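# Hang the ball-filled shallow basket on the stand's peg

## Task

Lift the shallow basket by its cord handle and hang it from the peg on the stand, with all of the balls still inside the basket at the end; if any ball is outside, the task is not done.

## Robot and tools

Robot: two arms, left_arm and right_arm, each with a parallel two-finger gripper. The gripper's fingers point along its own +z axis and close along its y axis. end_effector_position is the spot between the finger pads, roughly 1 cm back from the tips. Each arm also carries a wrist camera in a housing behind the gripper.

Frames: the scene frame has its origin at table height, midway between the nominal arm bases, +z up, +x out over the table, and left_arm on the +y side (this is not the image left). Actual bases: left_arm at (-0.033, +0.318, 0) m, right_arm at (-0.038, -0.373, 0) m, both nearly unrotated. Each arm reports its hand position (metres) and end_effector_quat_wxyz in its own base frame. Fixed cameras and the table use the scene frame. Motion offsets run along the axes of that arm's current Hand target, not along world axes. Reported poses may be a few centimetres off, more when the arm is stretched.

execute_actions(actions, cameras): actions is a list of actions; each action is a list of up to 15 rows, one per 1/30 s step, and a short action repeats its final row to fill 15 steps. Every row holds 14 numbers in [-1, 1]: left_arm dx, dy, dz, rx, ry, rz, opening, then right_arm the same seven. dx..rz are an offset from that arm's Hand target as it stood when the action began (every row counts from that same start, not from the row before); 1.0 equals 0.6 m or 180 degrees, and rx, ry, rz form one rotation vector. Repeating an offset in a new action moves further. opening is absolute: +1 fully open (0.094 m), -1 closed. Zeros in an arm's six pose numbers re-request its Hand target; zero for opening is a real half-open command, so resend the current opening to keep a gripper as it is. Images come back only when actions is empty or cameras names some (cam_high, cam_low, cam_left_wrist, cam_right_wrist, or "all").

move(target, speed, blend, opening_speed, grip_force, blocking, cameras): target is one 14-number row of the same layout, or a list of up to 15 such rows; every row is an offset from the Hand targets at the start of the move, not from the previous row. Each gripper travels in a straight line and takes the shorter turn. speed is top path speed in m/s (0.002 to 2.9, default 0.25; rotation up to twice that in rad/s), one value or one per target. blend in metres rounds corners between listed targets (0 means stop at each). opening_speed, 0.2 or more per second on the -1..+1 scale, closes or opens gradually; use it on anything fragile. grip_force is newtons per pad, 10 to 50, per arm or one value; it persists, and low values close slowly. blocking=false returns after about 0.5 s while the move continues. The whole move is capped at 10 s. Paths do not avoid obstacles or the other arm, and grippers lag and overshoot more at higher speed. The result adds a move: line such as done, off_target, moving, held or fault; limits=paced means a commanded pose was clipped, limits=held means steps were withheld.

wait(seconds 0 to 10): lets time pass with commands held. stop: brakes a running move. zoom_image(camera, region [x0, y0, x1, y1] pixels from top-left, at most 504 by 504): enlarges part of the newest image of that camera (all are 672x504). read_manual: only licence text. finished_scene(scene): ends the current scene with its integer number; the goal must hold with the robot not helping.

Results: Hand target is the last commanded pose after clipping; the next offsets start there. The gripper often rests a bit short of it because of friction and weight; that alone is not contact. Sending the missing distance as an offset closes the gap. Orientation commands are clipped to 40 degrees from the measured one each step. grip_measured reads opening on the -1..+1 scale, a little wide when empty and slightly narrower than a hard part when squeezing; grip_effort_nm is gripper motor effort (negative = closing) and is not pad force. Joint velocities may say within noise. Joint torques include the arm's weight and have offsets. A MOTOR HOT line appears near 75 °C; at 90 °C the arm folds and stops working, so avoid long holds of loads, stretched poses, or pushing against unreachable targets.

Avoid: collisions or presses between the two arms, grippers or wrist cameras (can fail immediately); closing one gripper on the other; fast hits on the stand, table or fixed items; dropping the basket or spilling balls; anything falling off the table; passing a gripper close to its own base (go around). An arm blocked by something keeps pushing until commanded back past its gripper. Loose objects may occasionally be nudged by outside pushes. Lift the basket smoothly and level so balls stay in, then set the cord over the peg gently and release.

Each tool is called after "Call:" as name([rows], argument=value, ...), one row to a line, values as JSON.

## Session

Call:
execute_actions(actions=[])

Scene clock: 0.00 s.
left_arm: end_effector_position=(+0.4004, +0.0285, +0.1141) grip_measured=+1.000 grip_effort_nm=n/a end_effector_quat_wxyz=(+0.606, -0.075, +0.790, +0.061) | right_arm: end_effector_position=(+0.3988, -0.0104, +0.0952) grip_measured=+1.000 grip_effort_nm=n/a end_effector_quat_wxyz=(+0.556, +0.042, +0.830, -0.031)
Joint positions: left_arm=[-0.027 1.541 0.364 0.91 -0.213 -0.053 0.094] | right_arm=[0.028 1.51 0.408 0.709 0.125 0.046 0.094]
Joint velocities: within noise
Joint torques (N m): no reading
Heat: left arm: 38 °C; right arm: 30 °C.
Hand target: left_arm +0.4035, +0.0289, +0.1242; +0.618, -0.077, +0.780, +0.060 | right_arm +0.4022, -0.0106, +0.1038; +0.566, +0.043, +0.823, -0.031
Tool commands: left_gripper/opening=+1.0 right_gripper/opening=+1.0

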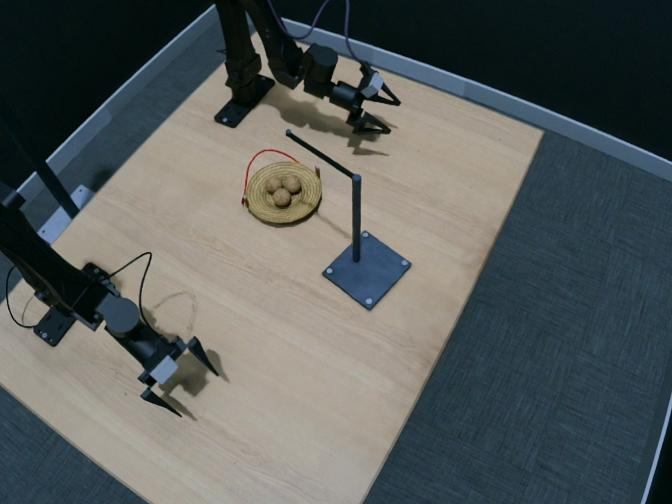

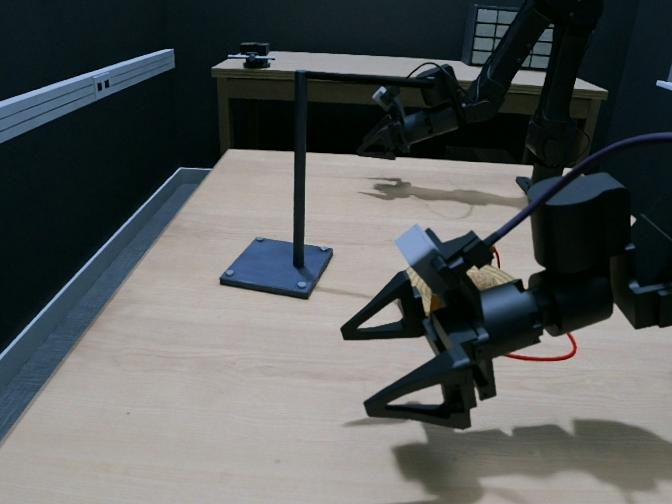

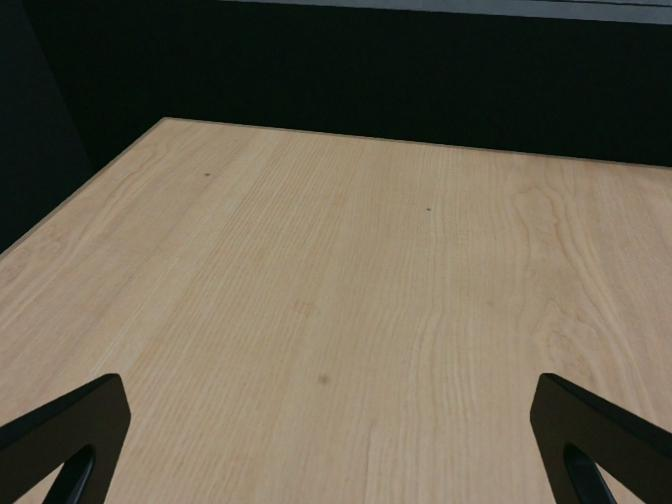

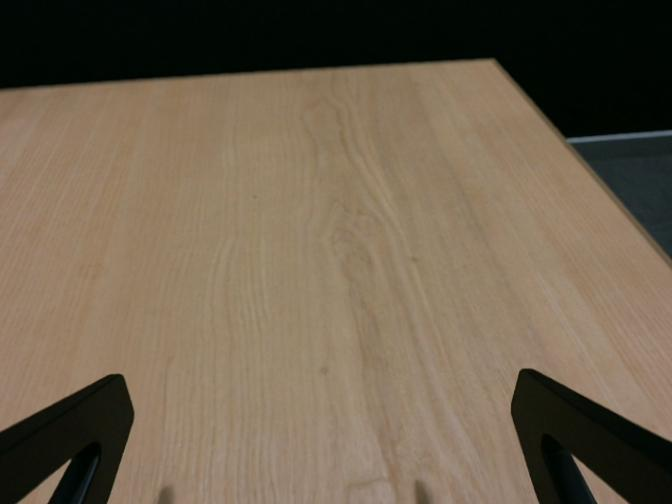

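Call:
move([
  [-0.054,0,-0.281,0.2,0.11,0.15,0,0,0,0,0,0,0,1],
  [0.032,-0.18,-0.472,0.455,0.196,0.351,0,0,0,0,0,0,0,1],
], blend=[0.03,0], cameras=["all"])

Scene clock: 21.83 s.
left_arm: end_effector_position=(+0.1487, -0.1290, +0.1629) grip_measured=+0.001 grip_effort_nm=-0.06 end_effector_quat_wxyz=(+0.165, +0.682, +0.691, -0.170) | right_arm: end_effector_position=(+0.3988, -0.0104, +0.0952) grip_measured=+1.000 grip_effort_nm=-0.01 end_effector_quat_wxyz=(+0.556, +0.042, +0.830, -0.031)
Joint positions: left_arm=[-0.305 1.087 1.007 -1.341 0.456 1.218 0.047] | right_arm=[0.028 1.51 0.408 0.709 0.125 0.046 0.094]
Joint torques (N m): left_arm=[-0.44 -1.05 8.75 0.23 0.39 0.02] | right_arm=[0.1 -6.54 6.67 1.59 0.06 -0.02]
Heat: left arm: 40 °C; right arm: 34 °C.
Hand target: left_arm +0.1498, -0.1315, +0.1709; +0.171, +0.685, +0.687, -0.171 | right_arm +0.4022, -0.0106, +0.1038; +0.566, +0.043, +0.823, -0.031
Off the commanded pose: left_arm 0.008 m, 1 deg | right_arm 0.009 m, 1 deg.
move: done

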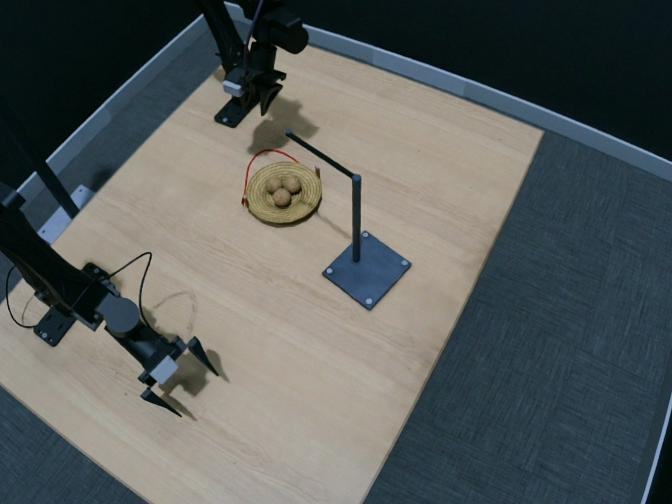

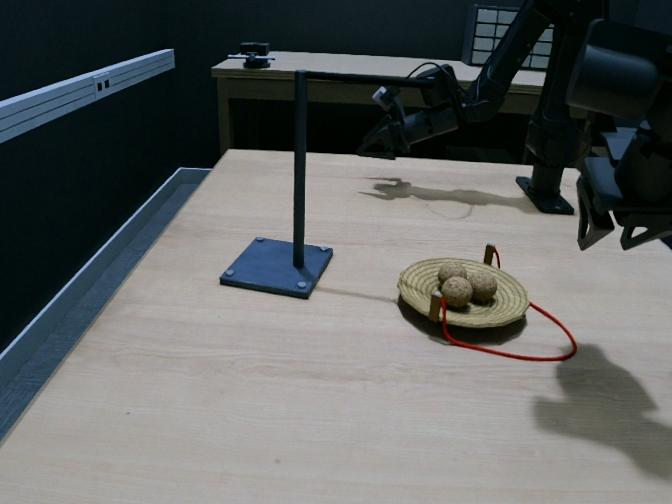

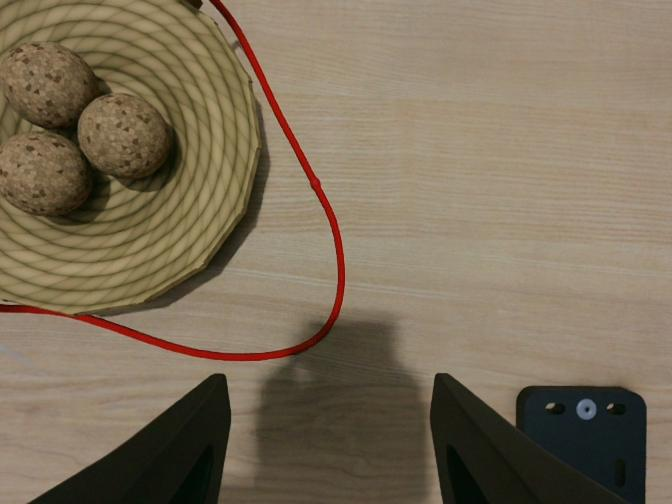

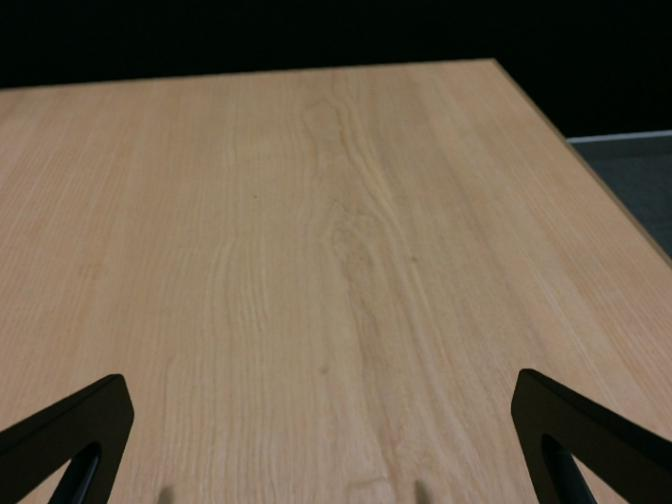

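Call:
move(target=[0.0925,0.027,0.158,0.038,0.001,0.074,0,0,0,0,0,0,0,1], speed=0.12, cameras=["cam_left_wrist"])

Scene clock: 37.20 s.
left_arm: end_effector_position=(+0.1645, -0.1227, +0.0603) grip_measured=+0.001 grip_effort_nm=-0.07 end_effector_quat_wxyz=(+0.135, +0.770, +0.597, -0.181) | right_arm: end_effector_position=(+0.3988, -0.0104, +0.0952) grip_measured=+1.000 grip_effort_nm=-0.01 end_effector_quat_wxyz=(+0.556, +0.042, +0.830, -0.031)
Joint positions: left_arm=[-0.249 1.317 0.747 -1.012 0.456 1.575 0.047] | right_arm=[0.028 1.51 0.408 0.709 0.125 0.046 0.094]
Joint torques (N m): left_arm=[0.53 -2.24 5.34 0.24 0.61 0.11] | right_arm=[0.09 -6.52 6.89 1.63 0.05 0.01]
Heat: left arm: 40 °C; right arm: 35 °C.
Hand target: left_arm +0.1658, -0.1269, +0.0610; +0.147, +0.769, +0.592, -0.190 | right_arm +0.4022, -0.0106, +0.1038; +0.566, +0.043, +0.823, -0.031
Off the commanded pose: left_arm 0.005 m, 2 deg | right_arm 0.009 m, 1 deg.
move: done
Images, in order (width x height): cam_left_wrist 672x504.

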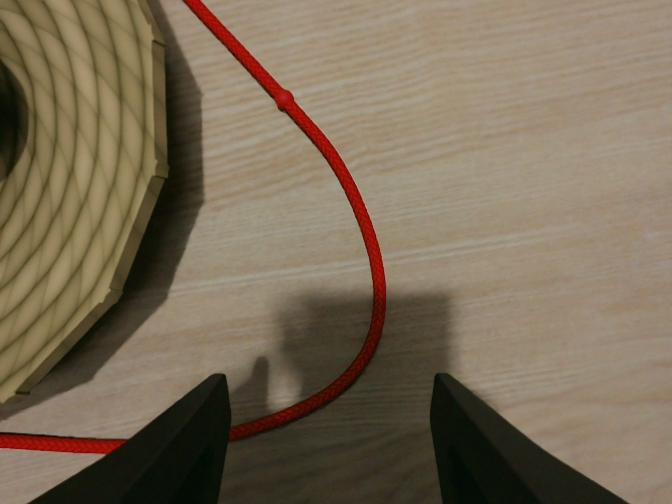

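Call:
move([
  [0.0235,-0.014,0.0485,0,0,0,0,0,0,0,0,0,0,1],
  [0.0235,-0.014,0.0485,0,0,0,-1,0,0,0,0,0,0,1],
], speed=0.06, cameras=["cam_left_wrist","cam_low"])

Scene clock: 43.83 s.
left_arm: end_effector_position=(+0.1573, -0.1210, +0.0283) grip_measured=-0.994 grip_effort_nm=-0.32 end_effector_quat_wxyz=(+0.137, +0.770, +0.597, -0.180) | right_arm: end_effector_position=(+0.3988, -0.0104, +0.0952) grip_measured=+1.000 grip_effort_nm=-0.01 end_effector_quat_wxyz=(+0.556, +0.042, +0.830, -0.031)
Joint positions: left_arm=[-0.249 1.341 0.626 -0.863 0.456 1.575 0] | right_arm=[0.028 1.51 0.408 0.709 0.125 0.046 0.094]
Joint torques (N m): left_arm=[0.02 -2.09 4.96 0.26 0.6 0.06] | right_arm=[-0.06 -6.41 6.98 1.6 0.03 0.01]
Heat: left arm: 40 °C; right arm: 35 °C.
Hand target: left_arm +0.1575, -0.1258, +0.0287; +0.147, +0.769, +0.592, -0.190 | right_arm +0.4022, -0.0106, +0.1038; +0.566, +0.043, +0.823, -0.031
Off the commanded pose: left_arm 0.005 m, 2 deg | right_arm 0.009 m, 1 deg.
move: done
Images, in order (width x height): cam_low 672x504, cam_left_wrist 672x504.

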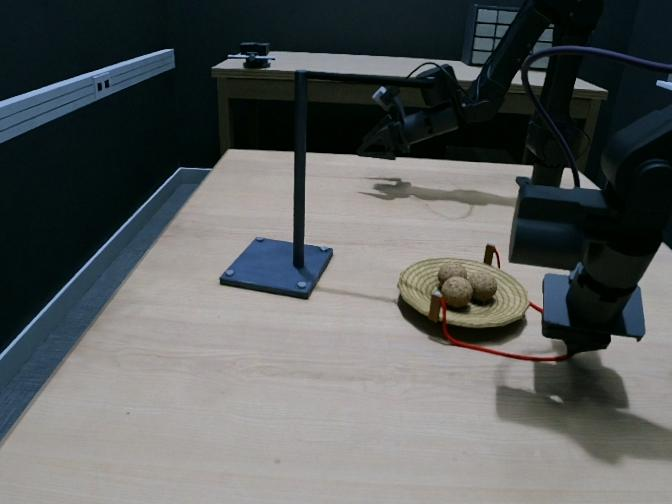

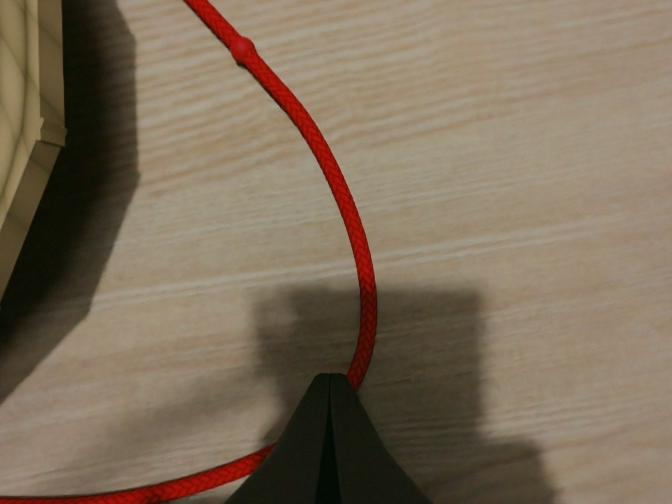

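Call:
move([
  [0,0,0,0,0,0,-0.2,0,0,0,0,0,0,1],
  [0.0035,-0.004,0.006,0,0,0,-0.2,0,0,0,0,0,0,1],
  [0.0035,-0.004,0.006,0,0,0,-1,0,0,0,0,0,0,1],
], speed=0.05, cameras=["cam_left_wrist"])

Scene clock: 49.03 s.
left_arm: end_effector_position=(+0.1552, -0.1207, +0.0244) grip_measured=-0.987 grip_effort_nm=-0.71 end_effector_quat_wxyz=(+0.137, +0.770, +0.597, -0.181) | right_arm: end_effector_position=(+0.3988, -0.0104, +0.0952) grip_measured=+1.000 grip_effort_nm=-0.01 end_effector_quat_wxyz=(+0.556, +0.042, +0.830, -0.031)
Joint positions: left_arm=[-0.249 1.341 0.608 -0.845 0.458 1.575 0.001] | right_arm=[0.028 1.51 0.408 0.709 0.125 0.046 0.094]
Joint torques (N m): left_arm=[0.12 -2.1 4.82 0.26 0.6 0.08] | right_arm=[0.03 -6.42 6.8 1.58 0 -0.03]
Heat: left arm: 39 °C; right arm: 35 °C.
Hand target: left_arm +0.1553, -0.1251, +0.0245; +0.147, +0.769, +0.592, -0.190 | right_arm +0.4022, -0.0106, +0.1038; +0.566, +0.043, +0.823, -0.031
Off the commanded pose: left_arm 0.004 m, 2 deg | right_arm 0.009 m, 1 deg.
move: done
Images, in order (width x height): cam_left_wrist 672x504.

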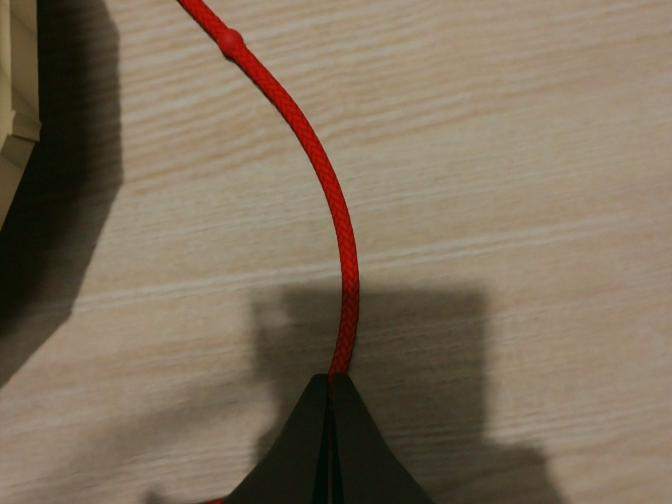

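Call:
move([
  [-0.0715,0.057,-0.094,0,0,0,-1,0,0,0,0,0,0,1],
  [-0.164,0.154,-0.177,-0.03,-0.045,-0.05,-1,0,0,0,0,0,0,1],
  [-0.238,0.265,-0.232,-0.058,-0.09,-0.098,-1,0,0,0,0,0,0,1],
], blend=[0.02,0.02,0], speed=0.08, cameras=["all"])

Scene clock: 61.60 s.
left_arm: end_effector_position=(+0.2872, -0.2162, +0.2037) grip_measured=-0.987 grip_effort_nm=-0.72 end_effector_quat_wxyz=(+0.248, +0.616, +0.703, -0.254) | right_arm: end_effector_position=(+0.3988, -0.0104, +0.0952) grip_measured=+1.000 grip_effort_nm=-0.01 end_effector_quat_wxyz=(+0.556, +0.042, +0.830, -0.031)
Joint positions: left_arm=[-0.335 1.585 1.434 -1.097 0.661 0.992 0.001] | right_arm=[0.028 1.51 0.408 0.709 0.125 0.046 0.094]
Joint torques (N m): left_arm=[-0.58 -4.74 9.06 0.8 0.73 -0.02] | right_arm=[0.05 -6.6 6.82 1.62 0.01 -0.01]
Heat: left arm: 40 °C; right arm: 36 °C.
Hand target: left_arm +0.2928, -0.2250, +0.2146; +0.267, +0.619, +0.690, -0.262 | right_arm +0.4022, -0.0106, +0.1038; +0.566, +0.043, +0.823, -0.031
Off the commanded pose: left_arm 0.015 m, 3 deg | right_arm 0.009 m, 1 deg.
move: off_target (left_arm)

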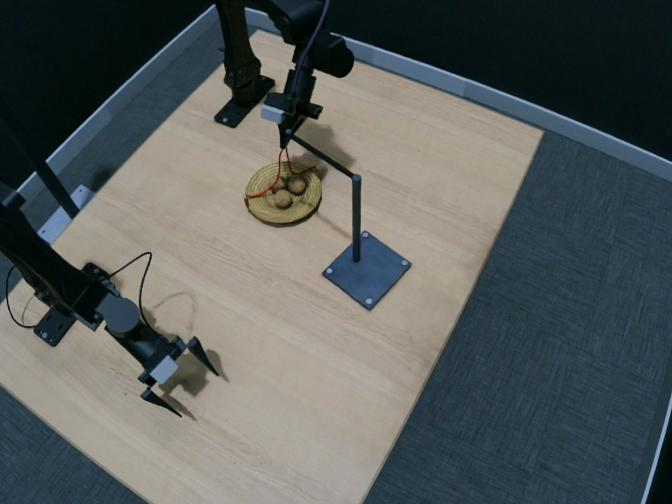

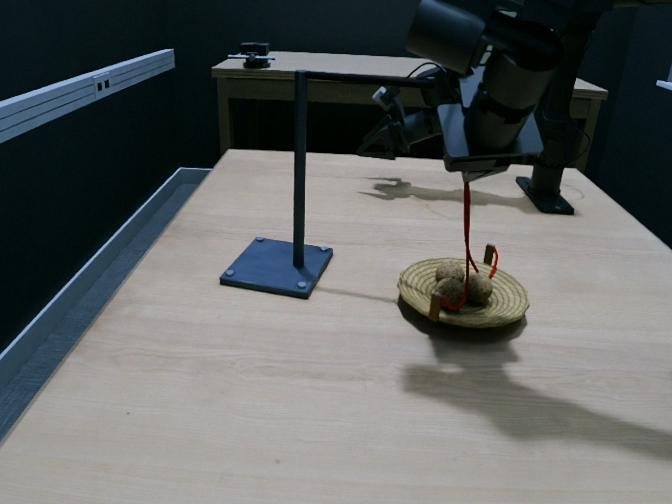

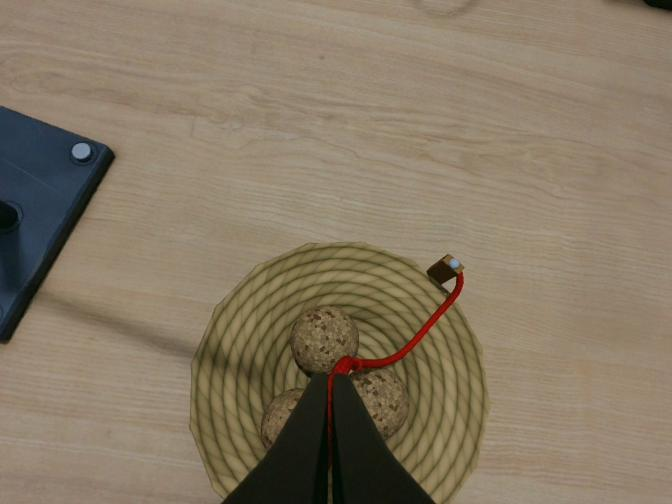

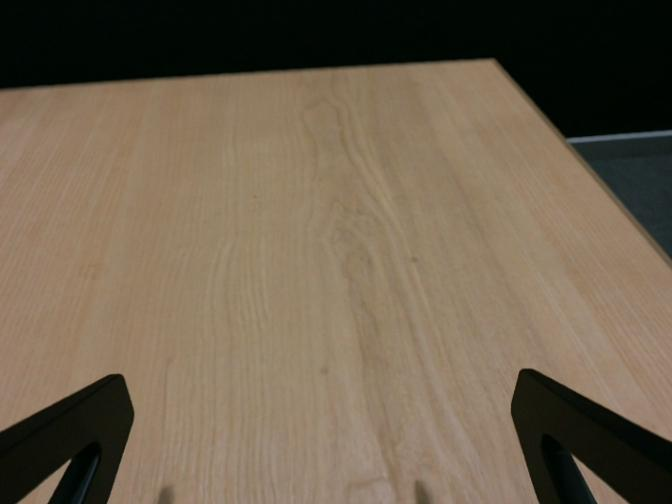

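Call:
move(target=[-0.079,-0.04,-0.0945,0,0,0,-1,0,0,0,0,0,0,1], speed=0.05, cameras=["all"])

Scene clock: 70.87 s.
left_arm: end_effector_position=(+0.2737, -0.2174, +0.2783) grip_measured=-0.987 grip_effort_nm=-0.72 end_effector_quat_wxyz=(+0.258, +0.617, +0.699, -0.253) | right_arm: end_effector_position=(+0.3988, -0.0104, +0.0952) grip_measured=+1.000 grip_effort_nm=-0.01 end_effector_quat_wxyz=(+0.556, +0.042, +0.830, -0.031)
Joint positions: left_arm=[-0.352 1.585 1.73 -1.357 0.661 0.971 0.001] | right_arm=[0.028 1.51 0.408 0.709 0.125 0.046 0.094]
Joint torques (N m): left_arm=[-0.55 -5.12 8.58 0.55 0.65 -0.03] | right_arm=[0.1 -6.64 6.67 1.62 -0.02 -0.04]
Heat: left arm: 41 °C; right arm: 36 °C.
Hand target: left_arm +0.2707, -0.2220, +0.2890; +0.267, +0.619, +0.690, -0.262 | right_arm +0.4022, -0.0106, +0.1038; +0.566, +0.043, +0.823, -0.031
Off the commanded pose: left_arm 0.012 m, 2 deg | right_arm 0.009 m, 1 deg.
move: off_target (left_arm)

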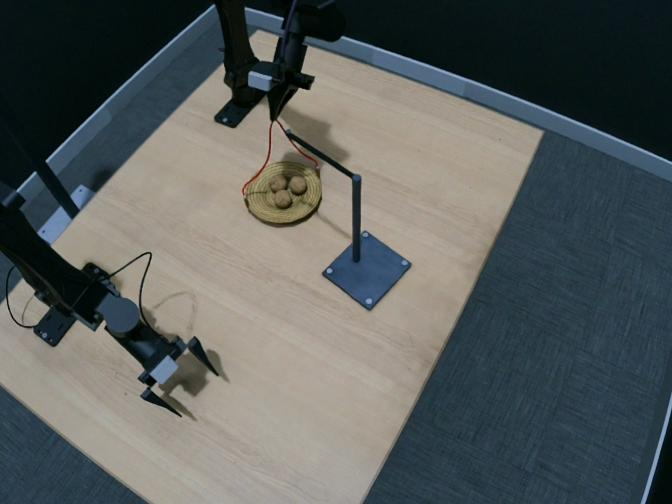

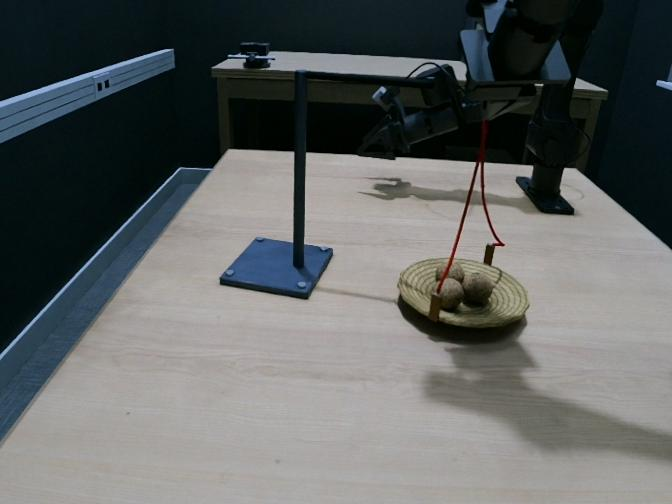

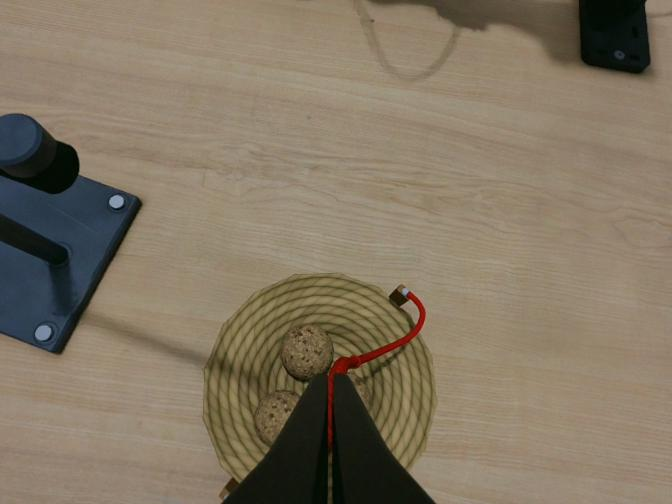

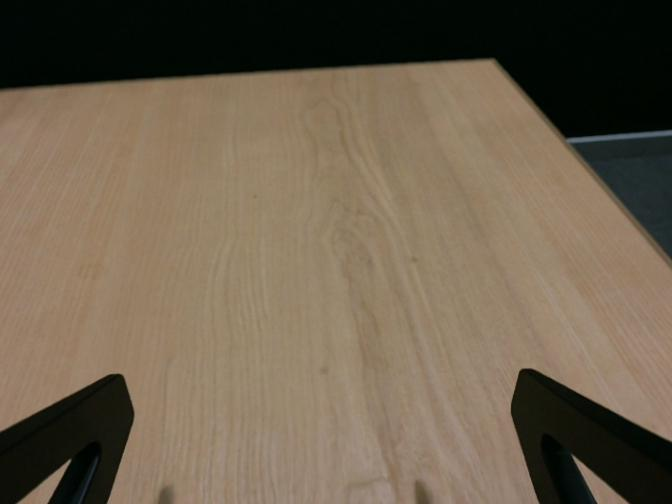

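Call:
move(target=[-0.0477,-0.0203,-0.0567,0,-0.06,0,-1,0,0,0,0,0,0,1], speed=0.035, cameras=["all"])

Scene clock: 80.20 s.
left_arm: end_effector_position=(+0.2669, -0.2174, +0.3067) grip_measured=-0.987 grip_effort_nm=-0.72 end_effector_quat_wxyz=(+0.296, +0.589, +0.685, -0.310) | right_arm: end_effector_position=(+0.3988, -0.0104, +0.0952) grip_measured=+1.000 grip_effort_nm=-0.01 end_effector_quat_wxyz=(+0.556, +0.042, +0.830, -0.031)
Joint positions: left_arm=[-0.295 1.549 1.73 -1.358 0.816 0.954 0.001] | right_arm=[0.028 1.51 0.408 0.709 0.125 0.046 0.094]
Joint torques (N m): left_arm=[0.5 -7.49 8.61 0.73 1 -0.03] | right_arm=[0.08 -6.5 6.72 1.62 0.06 -0.01]
Heat: left arm: 40 °C; right arm: 37 °C.
Hand target: left_arm +0.2597, -0.2200, +0.3337; +0.331, +0.592, +0.662, -0.319 | right_arm +0.4022, -0.0106, +0.1038; +0.566, +0.043, +0.823, -0.031
Off the commanded pose: left_arm 0.028 m, 5 deg | right_arm 0.009 m, 1 deg.
move: off_target (left_arm)

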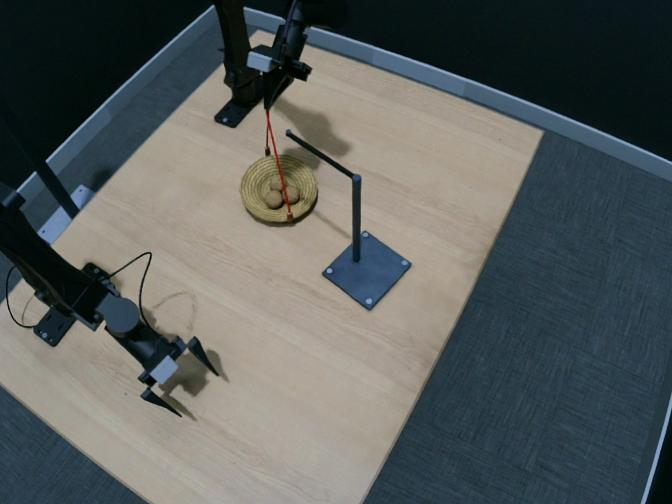

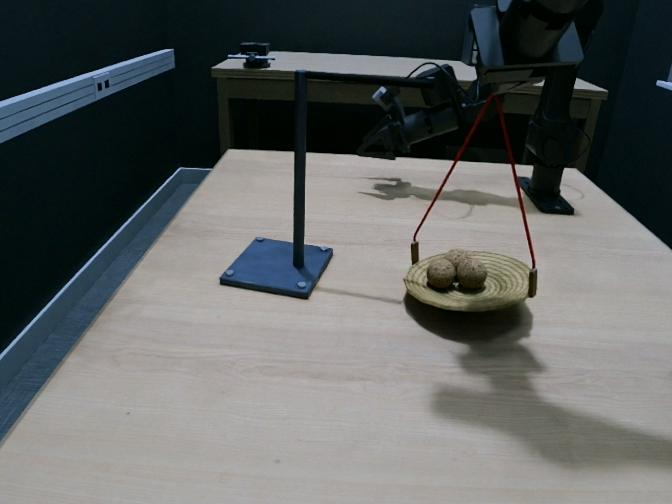

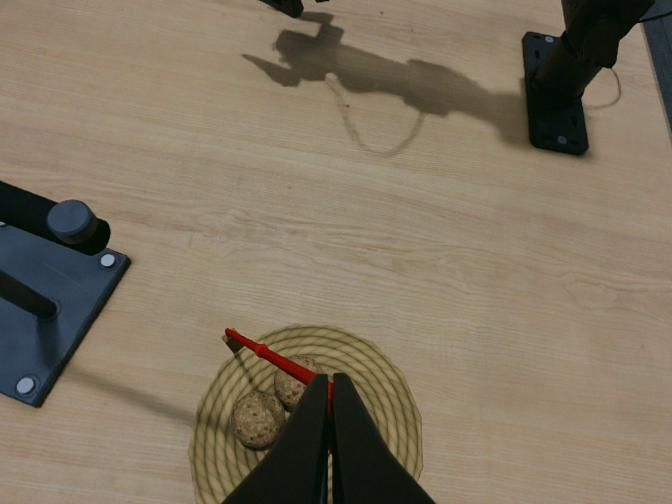

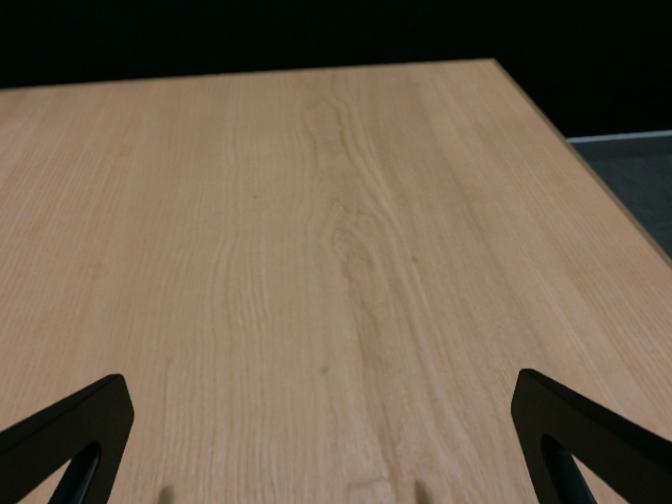

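Call:
wait(seconds=2, cameras=["cam_low","cam_left_wrist","cam_high"])

Scene clock: 85.30 s.
left_arm: end_effector_position=(+0.2669, -0.2174, +0.3067) grip_measured=-0.987 grip_effort_nm=-0.71 end_effector_quat_wxyz=(+0.296, +0.589, +0.685, -0.310) | right_arm: end_effector_position=(+0.3988, -0.0104, +0.0952) grip_measured=+1.000 grip_effort_nm=-0.01 end_effector_quat_wxyz=(+0.556, +0.042, +0.830, -0.031)
Joint positions: left_arm=[-0.295 1.549 1.73 -1.358 0.817 0.954 0.001] | right_arm=[0.028 1.51 0.408 0.709 0.125 0.046 0.094]
Joint torques (N m): left_arm=[0.49 -7.49 8.61 0.73 1 -0.02] | right_arm=[0.12 -6.71 6.8 1.6 0.02 -0.03]
Heat: left arm: 40 °C; right arm: 37 °C.
Hand target: left_arm +0.2597, -0.2200, +0.3337; +0.331, +0.592, +0.662, -0.319 | right_arm +0.4022, -0.0106, +0.1038; +0.566, +0.043, +0.823, -0.031
Tool commands: left_gripper/opening=-1.0 right_gripper/opening=+1.0
Off the commanded pose: left_arm 0.028 m, 5 deg | right_arm 0.009 m, 1 deg.
wait: 2.00 s; at rest from the start
Images, in order (width x height): cam_high 672x504, cam_low 672x504, cam_left_wrist 672x504.

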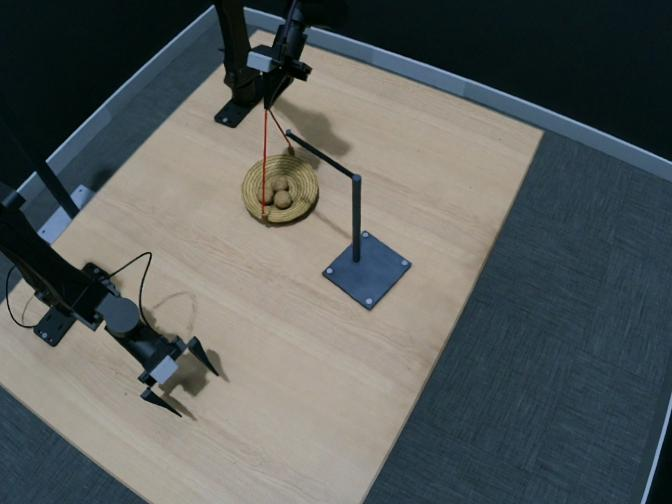

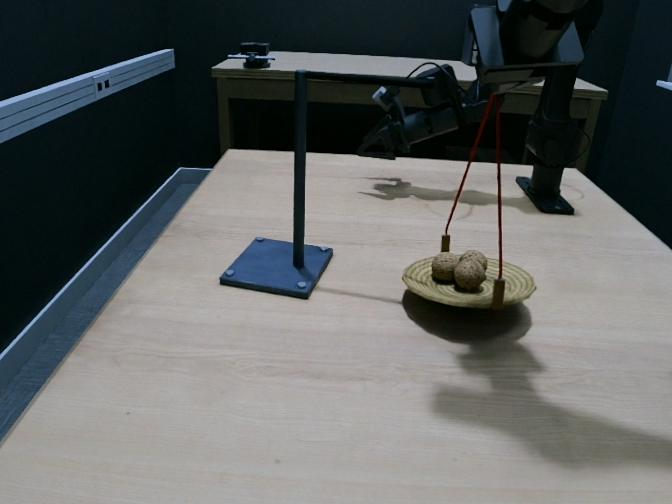

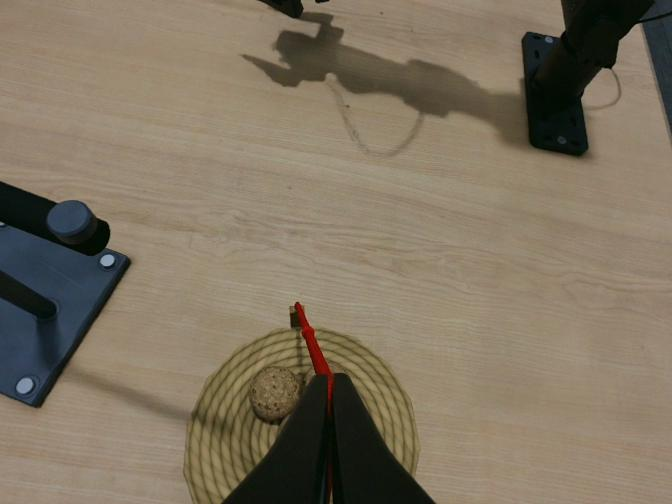

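Call:
move(target=[-0.088,-0.005,-0.044,0,-0.035,0,-1,0,0,0,0,0,0,1], speed=0.035, cameras=["cam_high","cam_low","cam_left_wrist"])

Scene clock: 94.60 s.
left_arm: end_effector_position=(+0.2618, -0.2261, +0.3773) grip_measured=-0.987 grip_effort_nm=-0.71 end_effector_quat_wxyz=(+0.352, +0.574, +0.659, -0.335) | right_arm: end_effector_position=(+0.3988, -0.0104, +0.0952) grip_measured=+1.000 grip_effort_nm=-0.01 end_effector_quat_wxyz=(+0.556, +0.042, +0.830, -0.031)
Joint positions: left_arm=[-0.293 1.567 1.963 -1.422 0.905 0.869 0.001] | right_arm=[0.028 1.51 0.408 0.709 0.125 0.046 0.094]
Joint torques (N m): left_arm=[0.58 -4.18 8.44 0.87 1 -0.03] | right_arm=[0.09 -6.42 6.89 1.61 0.01 0.01]
Heat: left arm: 40 °C; right arm: 37 °C.
Hand target: left_arm +0.2593, -0.2291, +0.3921; +0.367, +0.573, +0.643, -0.351 | right_arm +0.4022, -0.0106, +0.1038; +0.566, +0.043, +0.823, -0.031
Off the commanded pose: left_arm 0.015 m, 3 deg | right_arm 0.009 m, 1 deg.
move: off_target (left_arm)
Images, in order (width x height): cam_high 672x504, cam_low 672x504, cam_left_wrist 672x504.

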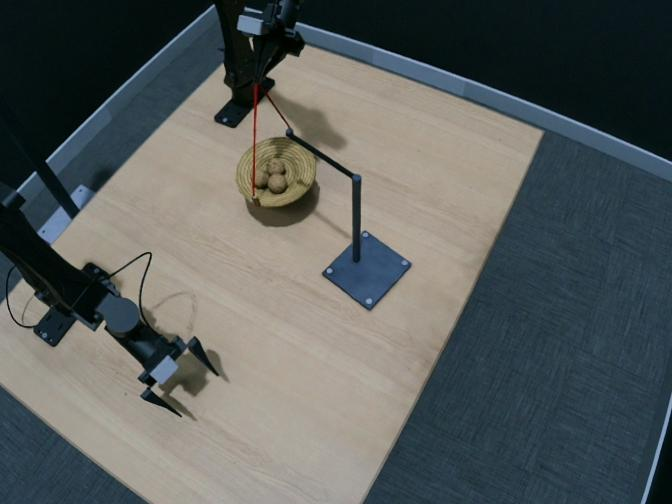

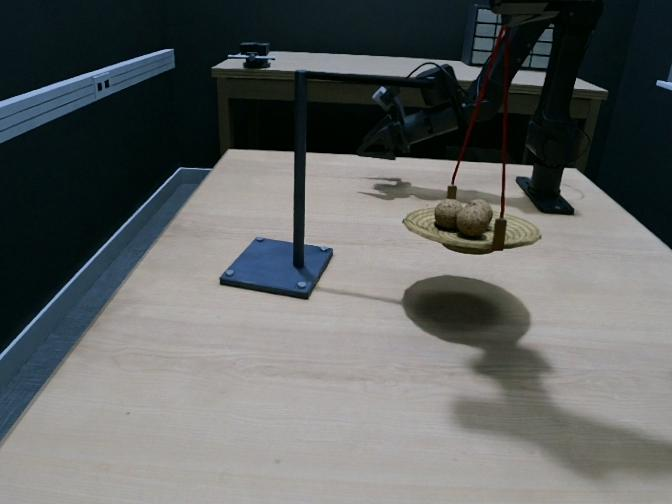

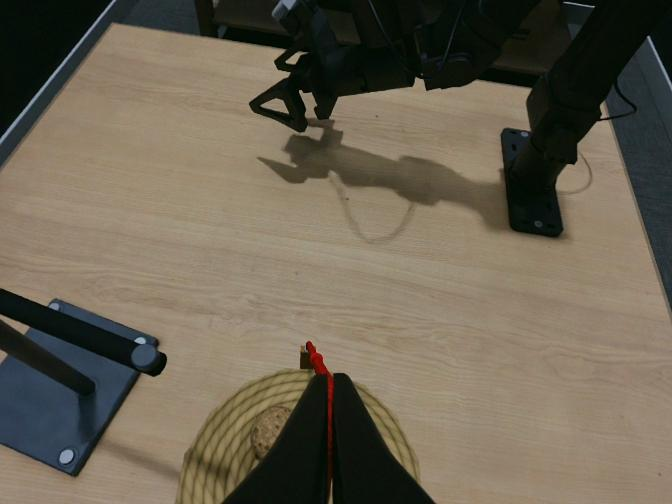

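Call:
move(target=[-0.045,0.1705,0.06,0,0,0,-1,0,0,0,0,0,0,1], speed=0.04, cameras=["cam_high","cam_low","cam_left_wrist"])

Call:
zoom_image(camera="cam_high", region=[240, 60, 380, 200])

Call:
zoom_image(camera="cam_low", region=[380, 0, 520, 120])

Scene clock: 106.30 s.
left_arm: end_effector_position=(+0.3705, -0.2589, +0.3832) grip_measured=-0.987 grip_effort_nm=-0.71 end_effector_quat_wxyz=(+0.369, +0.564, +0.660, -0.333) | right_arm: end_effector_position=(+0.3988, -0.0104, +0.0952) grip_measured=+1.000 grip_effort_nm=-0.02 end_effector_quat_wxyz=(+0.556, +0.042, +0.830, -0.031)
Joint positions: left_arm=[-0.293 2.117 2.717 -1.56 0.906 0.817 0.001] | right_arm=[0.028 1.51 0.408 0.709 0.125 0.046 0.094]
Joint torques (N m): left_arm=[-0.18 -7.6 7.46 0.94 0.95 -0.02] | right_arm=[-0.08 -6.6 6.71 1.58 0.03 -0.02]
Heat: left arm: 40 °C; right arm: 37 °C.
Hand target: left_arm +0.3655, -0.2636, +0.3952; +0.367, +0.573, +0.643, -0.351 | right_arm +0.4022, -0.0106, +0.1038; +0.566, +0.043, +0.823, -0.031
Off the commanded pose: left_arm 0.014 m, 3 deg | right_arm 0.009 m, 1 deg.
joint read past its limit (left arm) — joint 4 (wrist pitch), lower limit.
joint sent to its limit (left arm) — joint 4 (wrist pitch), lower limit. The joint targets still meet the commanded pose.
move: off_target (left_arm)
Images, in order (width x height): cam_high 672x504, cam_low 672x504, cam_left_wrist 672x504.

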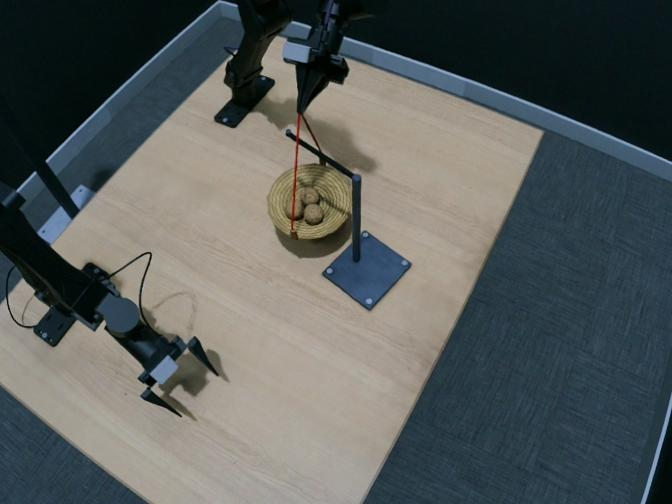

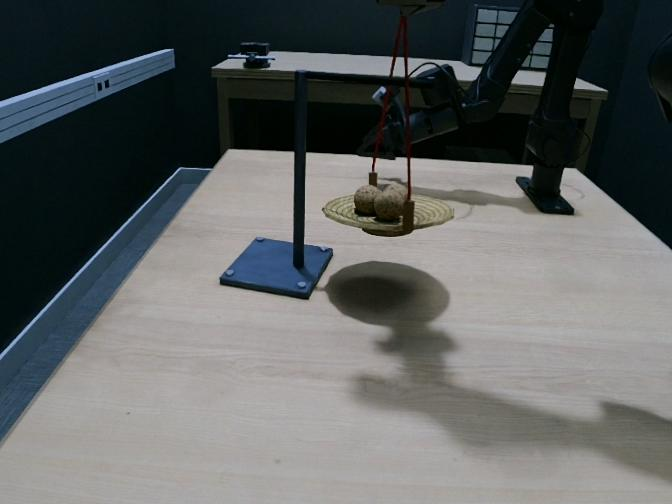

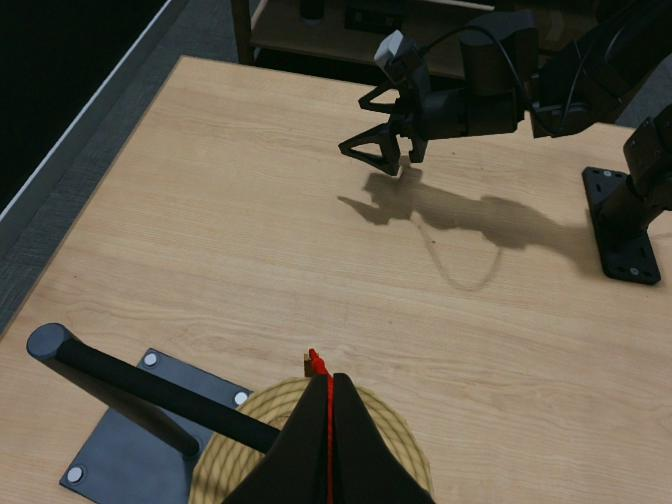

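Scaled by 3.600.

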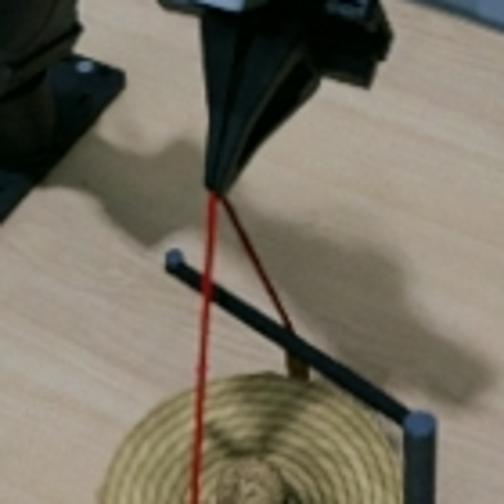

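Scaled by 3.600.

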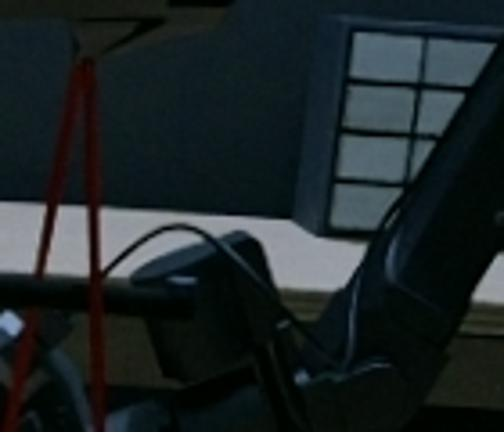

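Call:
move(target=[0.0715,0.003,0.036,0,0,0,-1,0,0,0,0,0,0,1], speed=0.03, cameras=["cam_high","cam_low","cam_left_wrist"])

Call:
zoom_image(camera="cam_high", region=[240, 60, 380, 200])

Call:
zoom_image(camera="cam_low", region=[350, 10, 490, 130])

Scene clock: 113.17 s.
left_arm: end_effector_position=(+0.3746, -0.2603, +0.3173) grip_measured=-0.987 grip_effort_nm=-0.71 end_effector_quat_wxyz=(+0.328, +0.564, +0.674, -0.348) | right_arm: end_effector_position=(+0.3988, -0.0104, +0.0952) grip_measured=+1.000 grip_effort_nm=-0.01 end_effector_quat_wxyz=(+0.556, +0.042, +0.830, -0.031)
Joint positions: left_arm=[-0.293 1.98 2.22 -1.322 0.908 0.859 0.001] | right_arm=[0.028 1.51 0.408 0.709 0.125 0.046 0.094]
Joint torques (N m): left_arm=[0.24 -11.84 5.81 1.09 0.97 0.1] | right_arm=[-0.02 -6.58 6.65 1.6 0.06 -0.04]
Heat: left arm: 40 °C; right arm: 38 °C.
Hand target: left_arm +0.3657, -0.2617, +0.3472; +0.367, +0.573, +0.643, -0.351 | right_arm +0.4022, -0.0106, +0.1038; +0.566, +0.043, +0.823, -0.031
Off the commanded pose: left_arm 0.031 m, 6 deg | right_arm 0.009 m, 1 deg.
move: off_target (left_arm)
Images, in order (width x height): cam_high 672x504, cam_low 672x504, cam_left_wrist 672x504.

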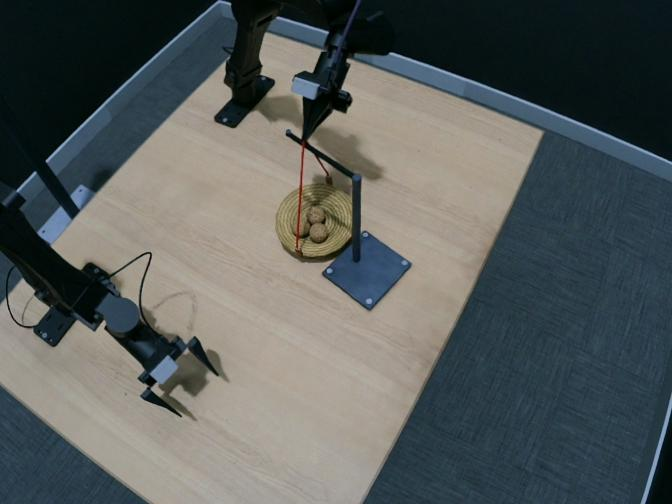

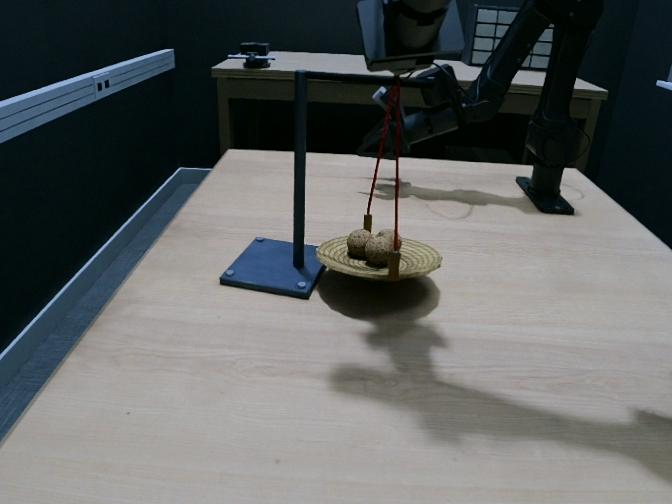

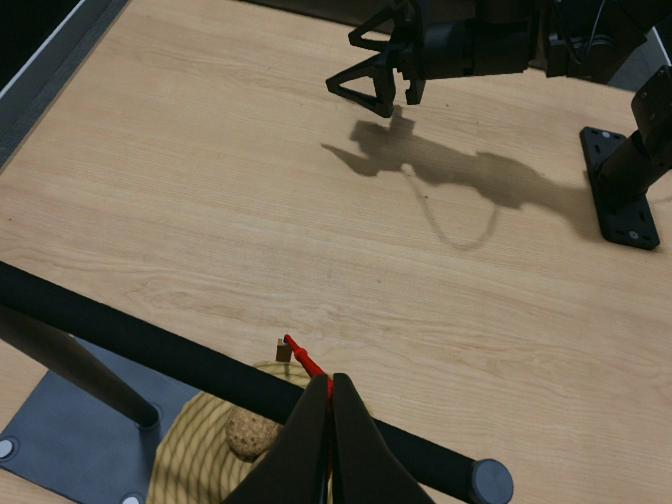

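Scaled by 3.600.

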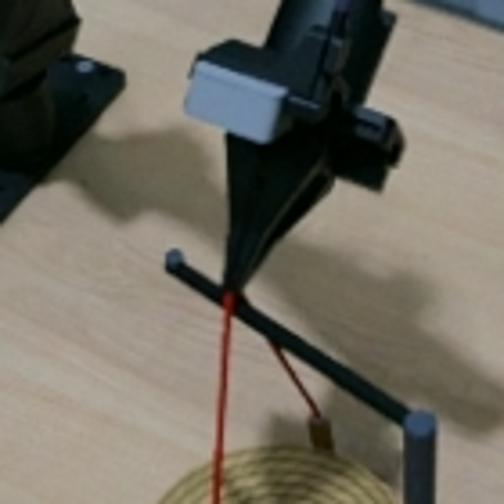

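Scaled by 3.600.

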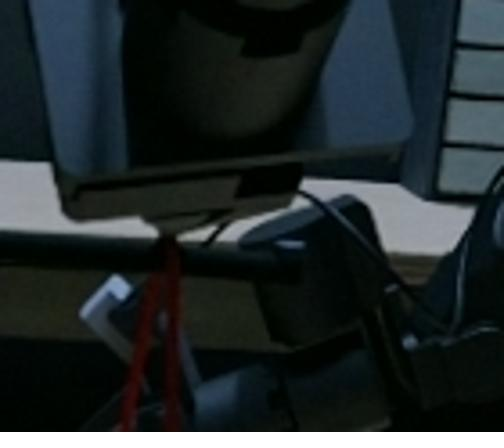

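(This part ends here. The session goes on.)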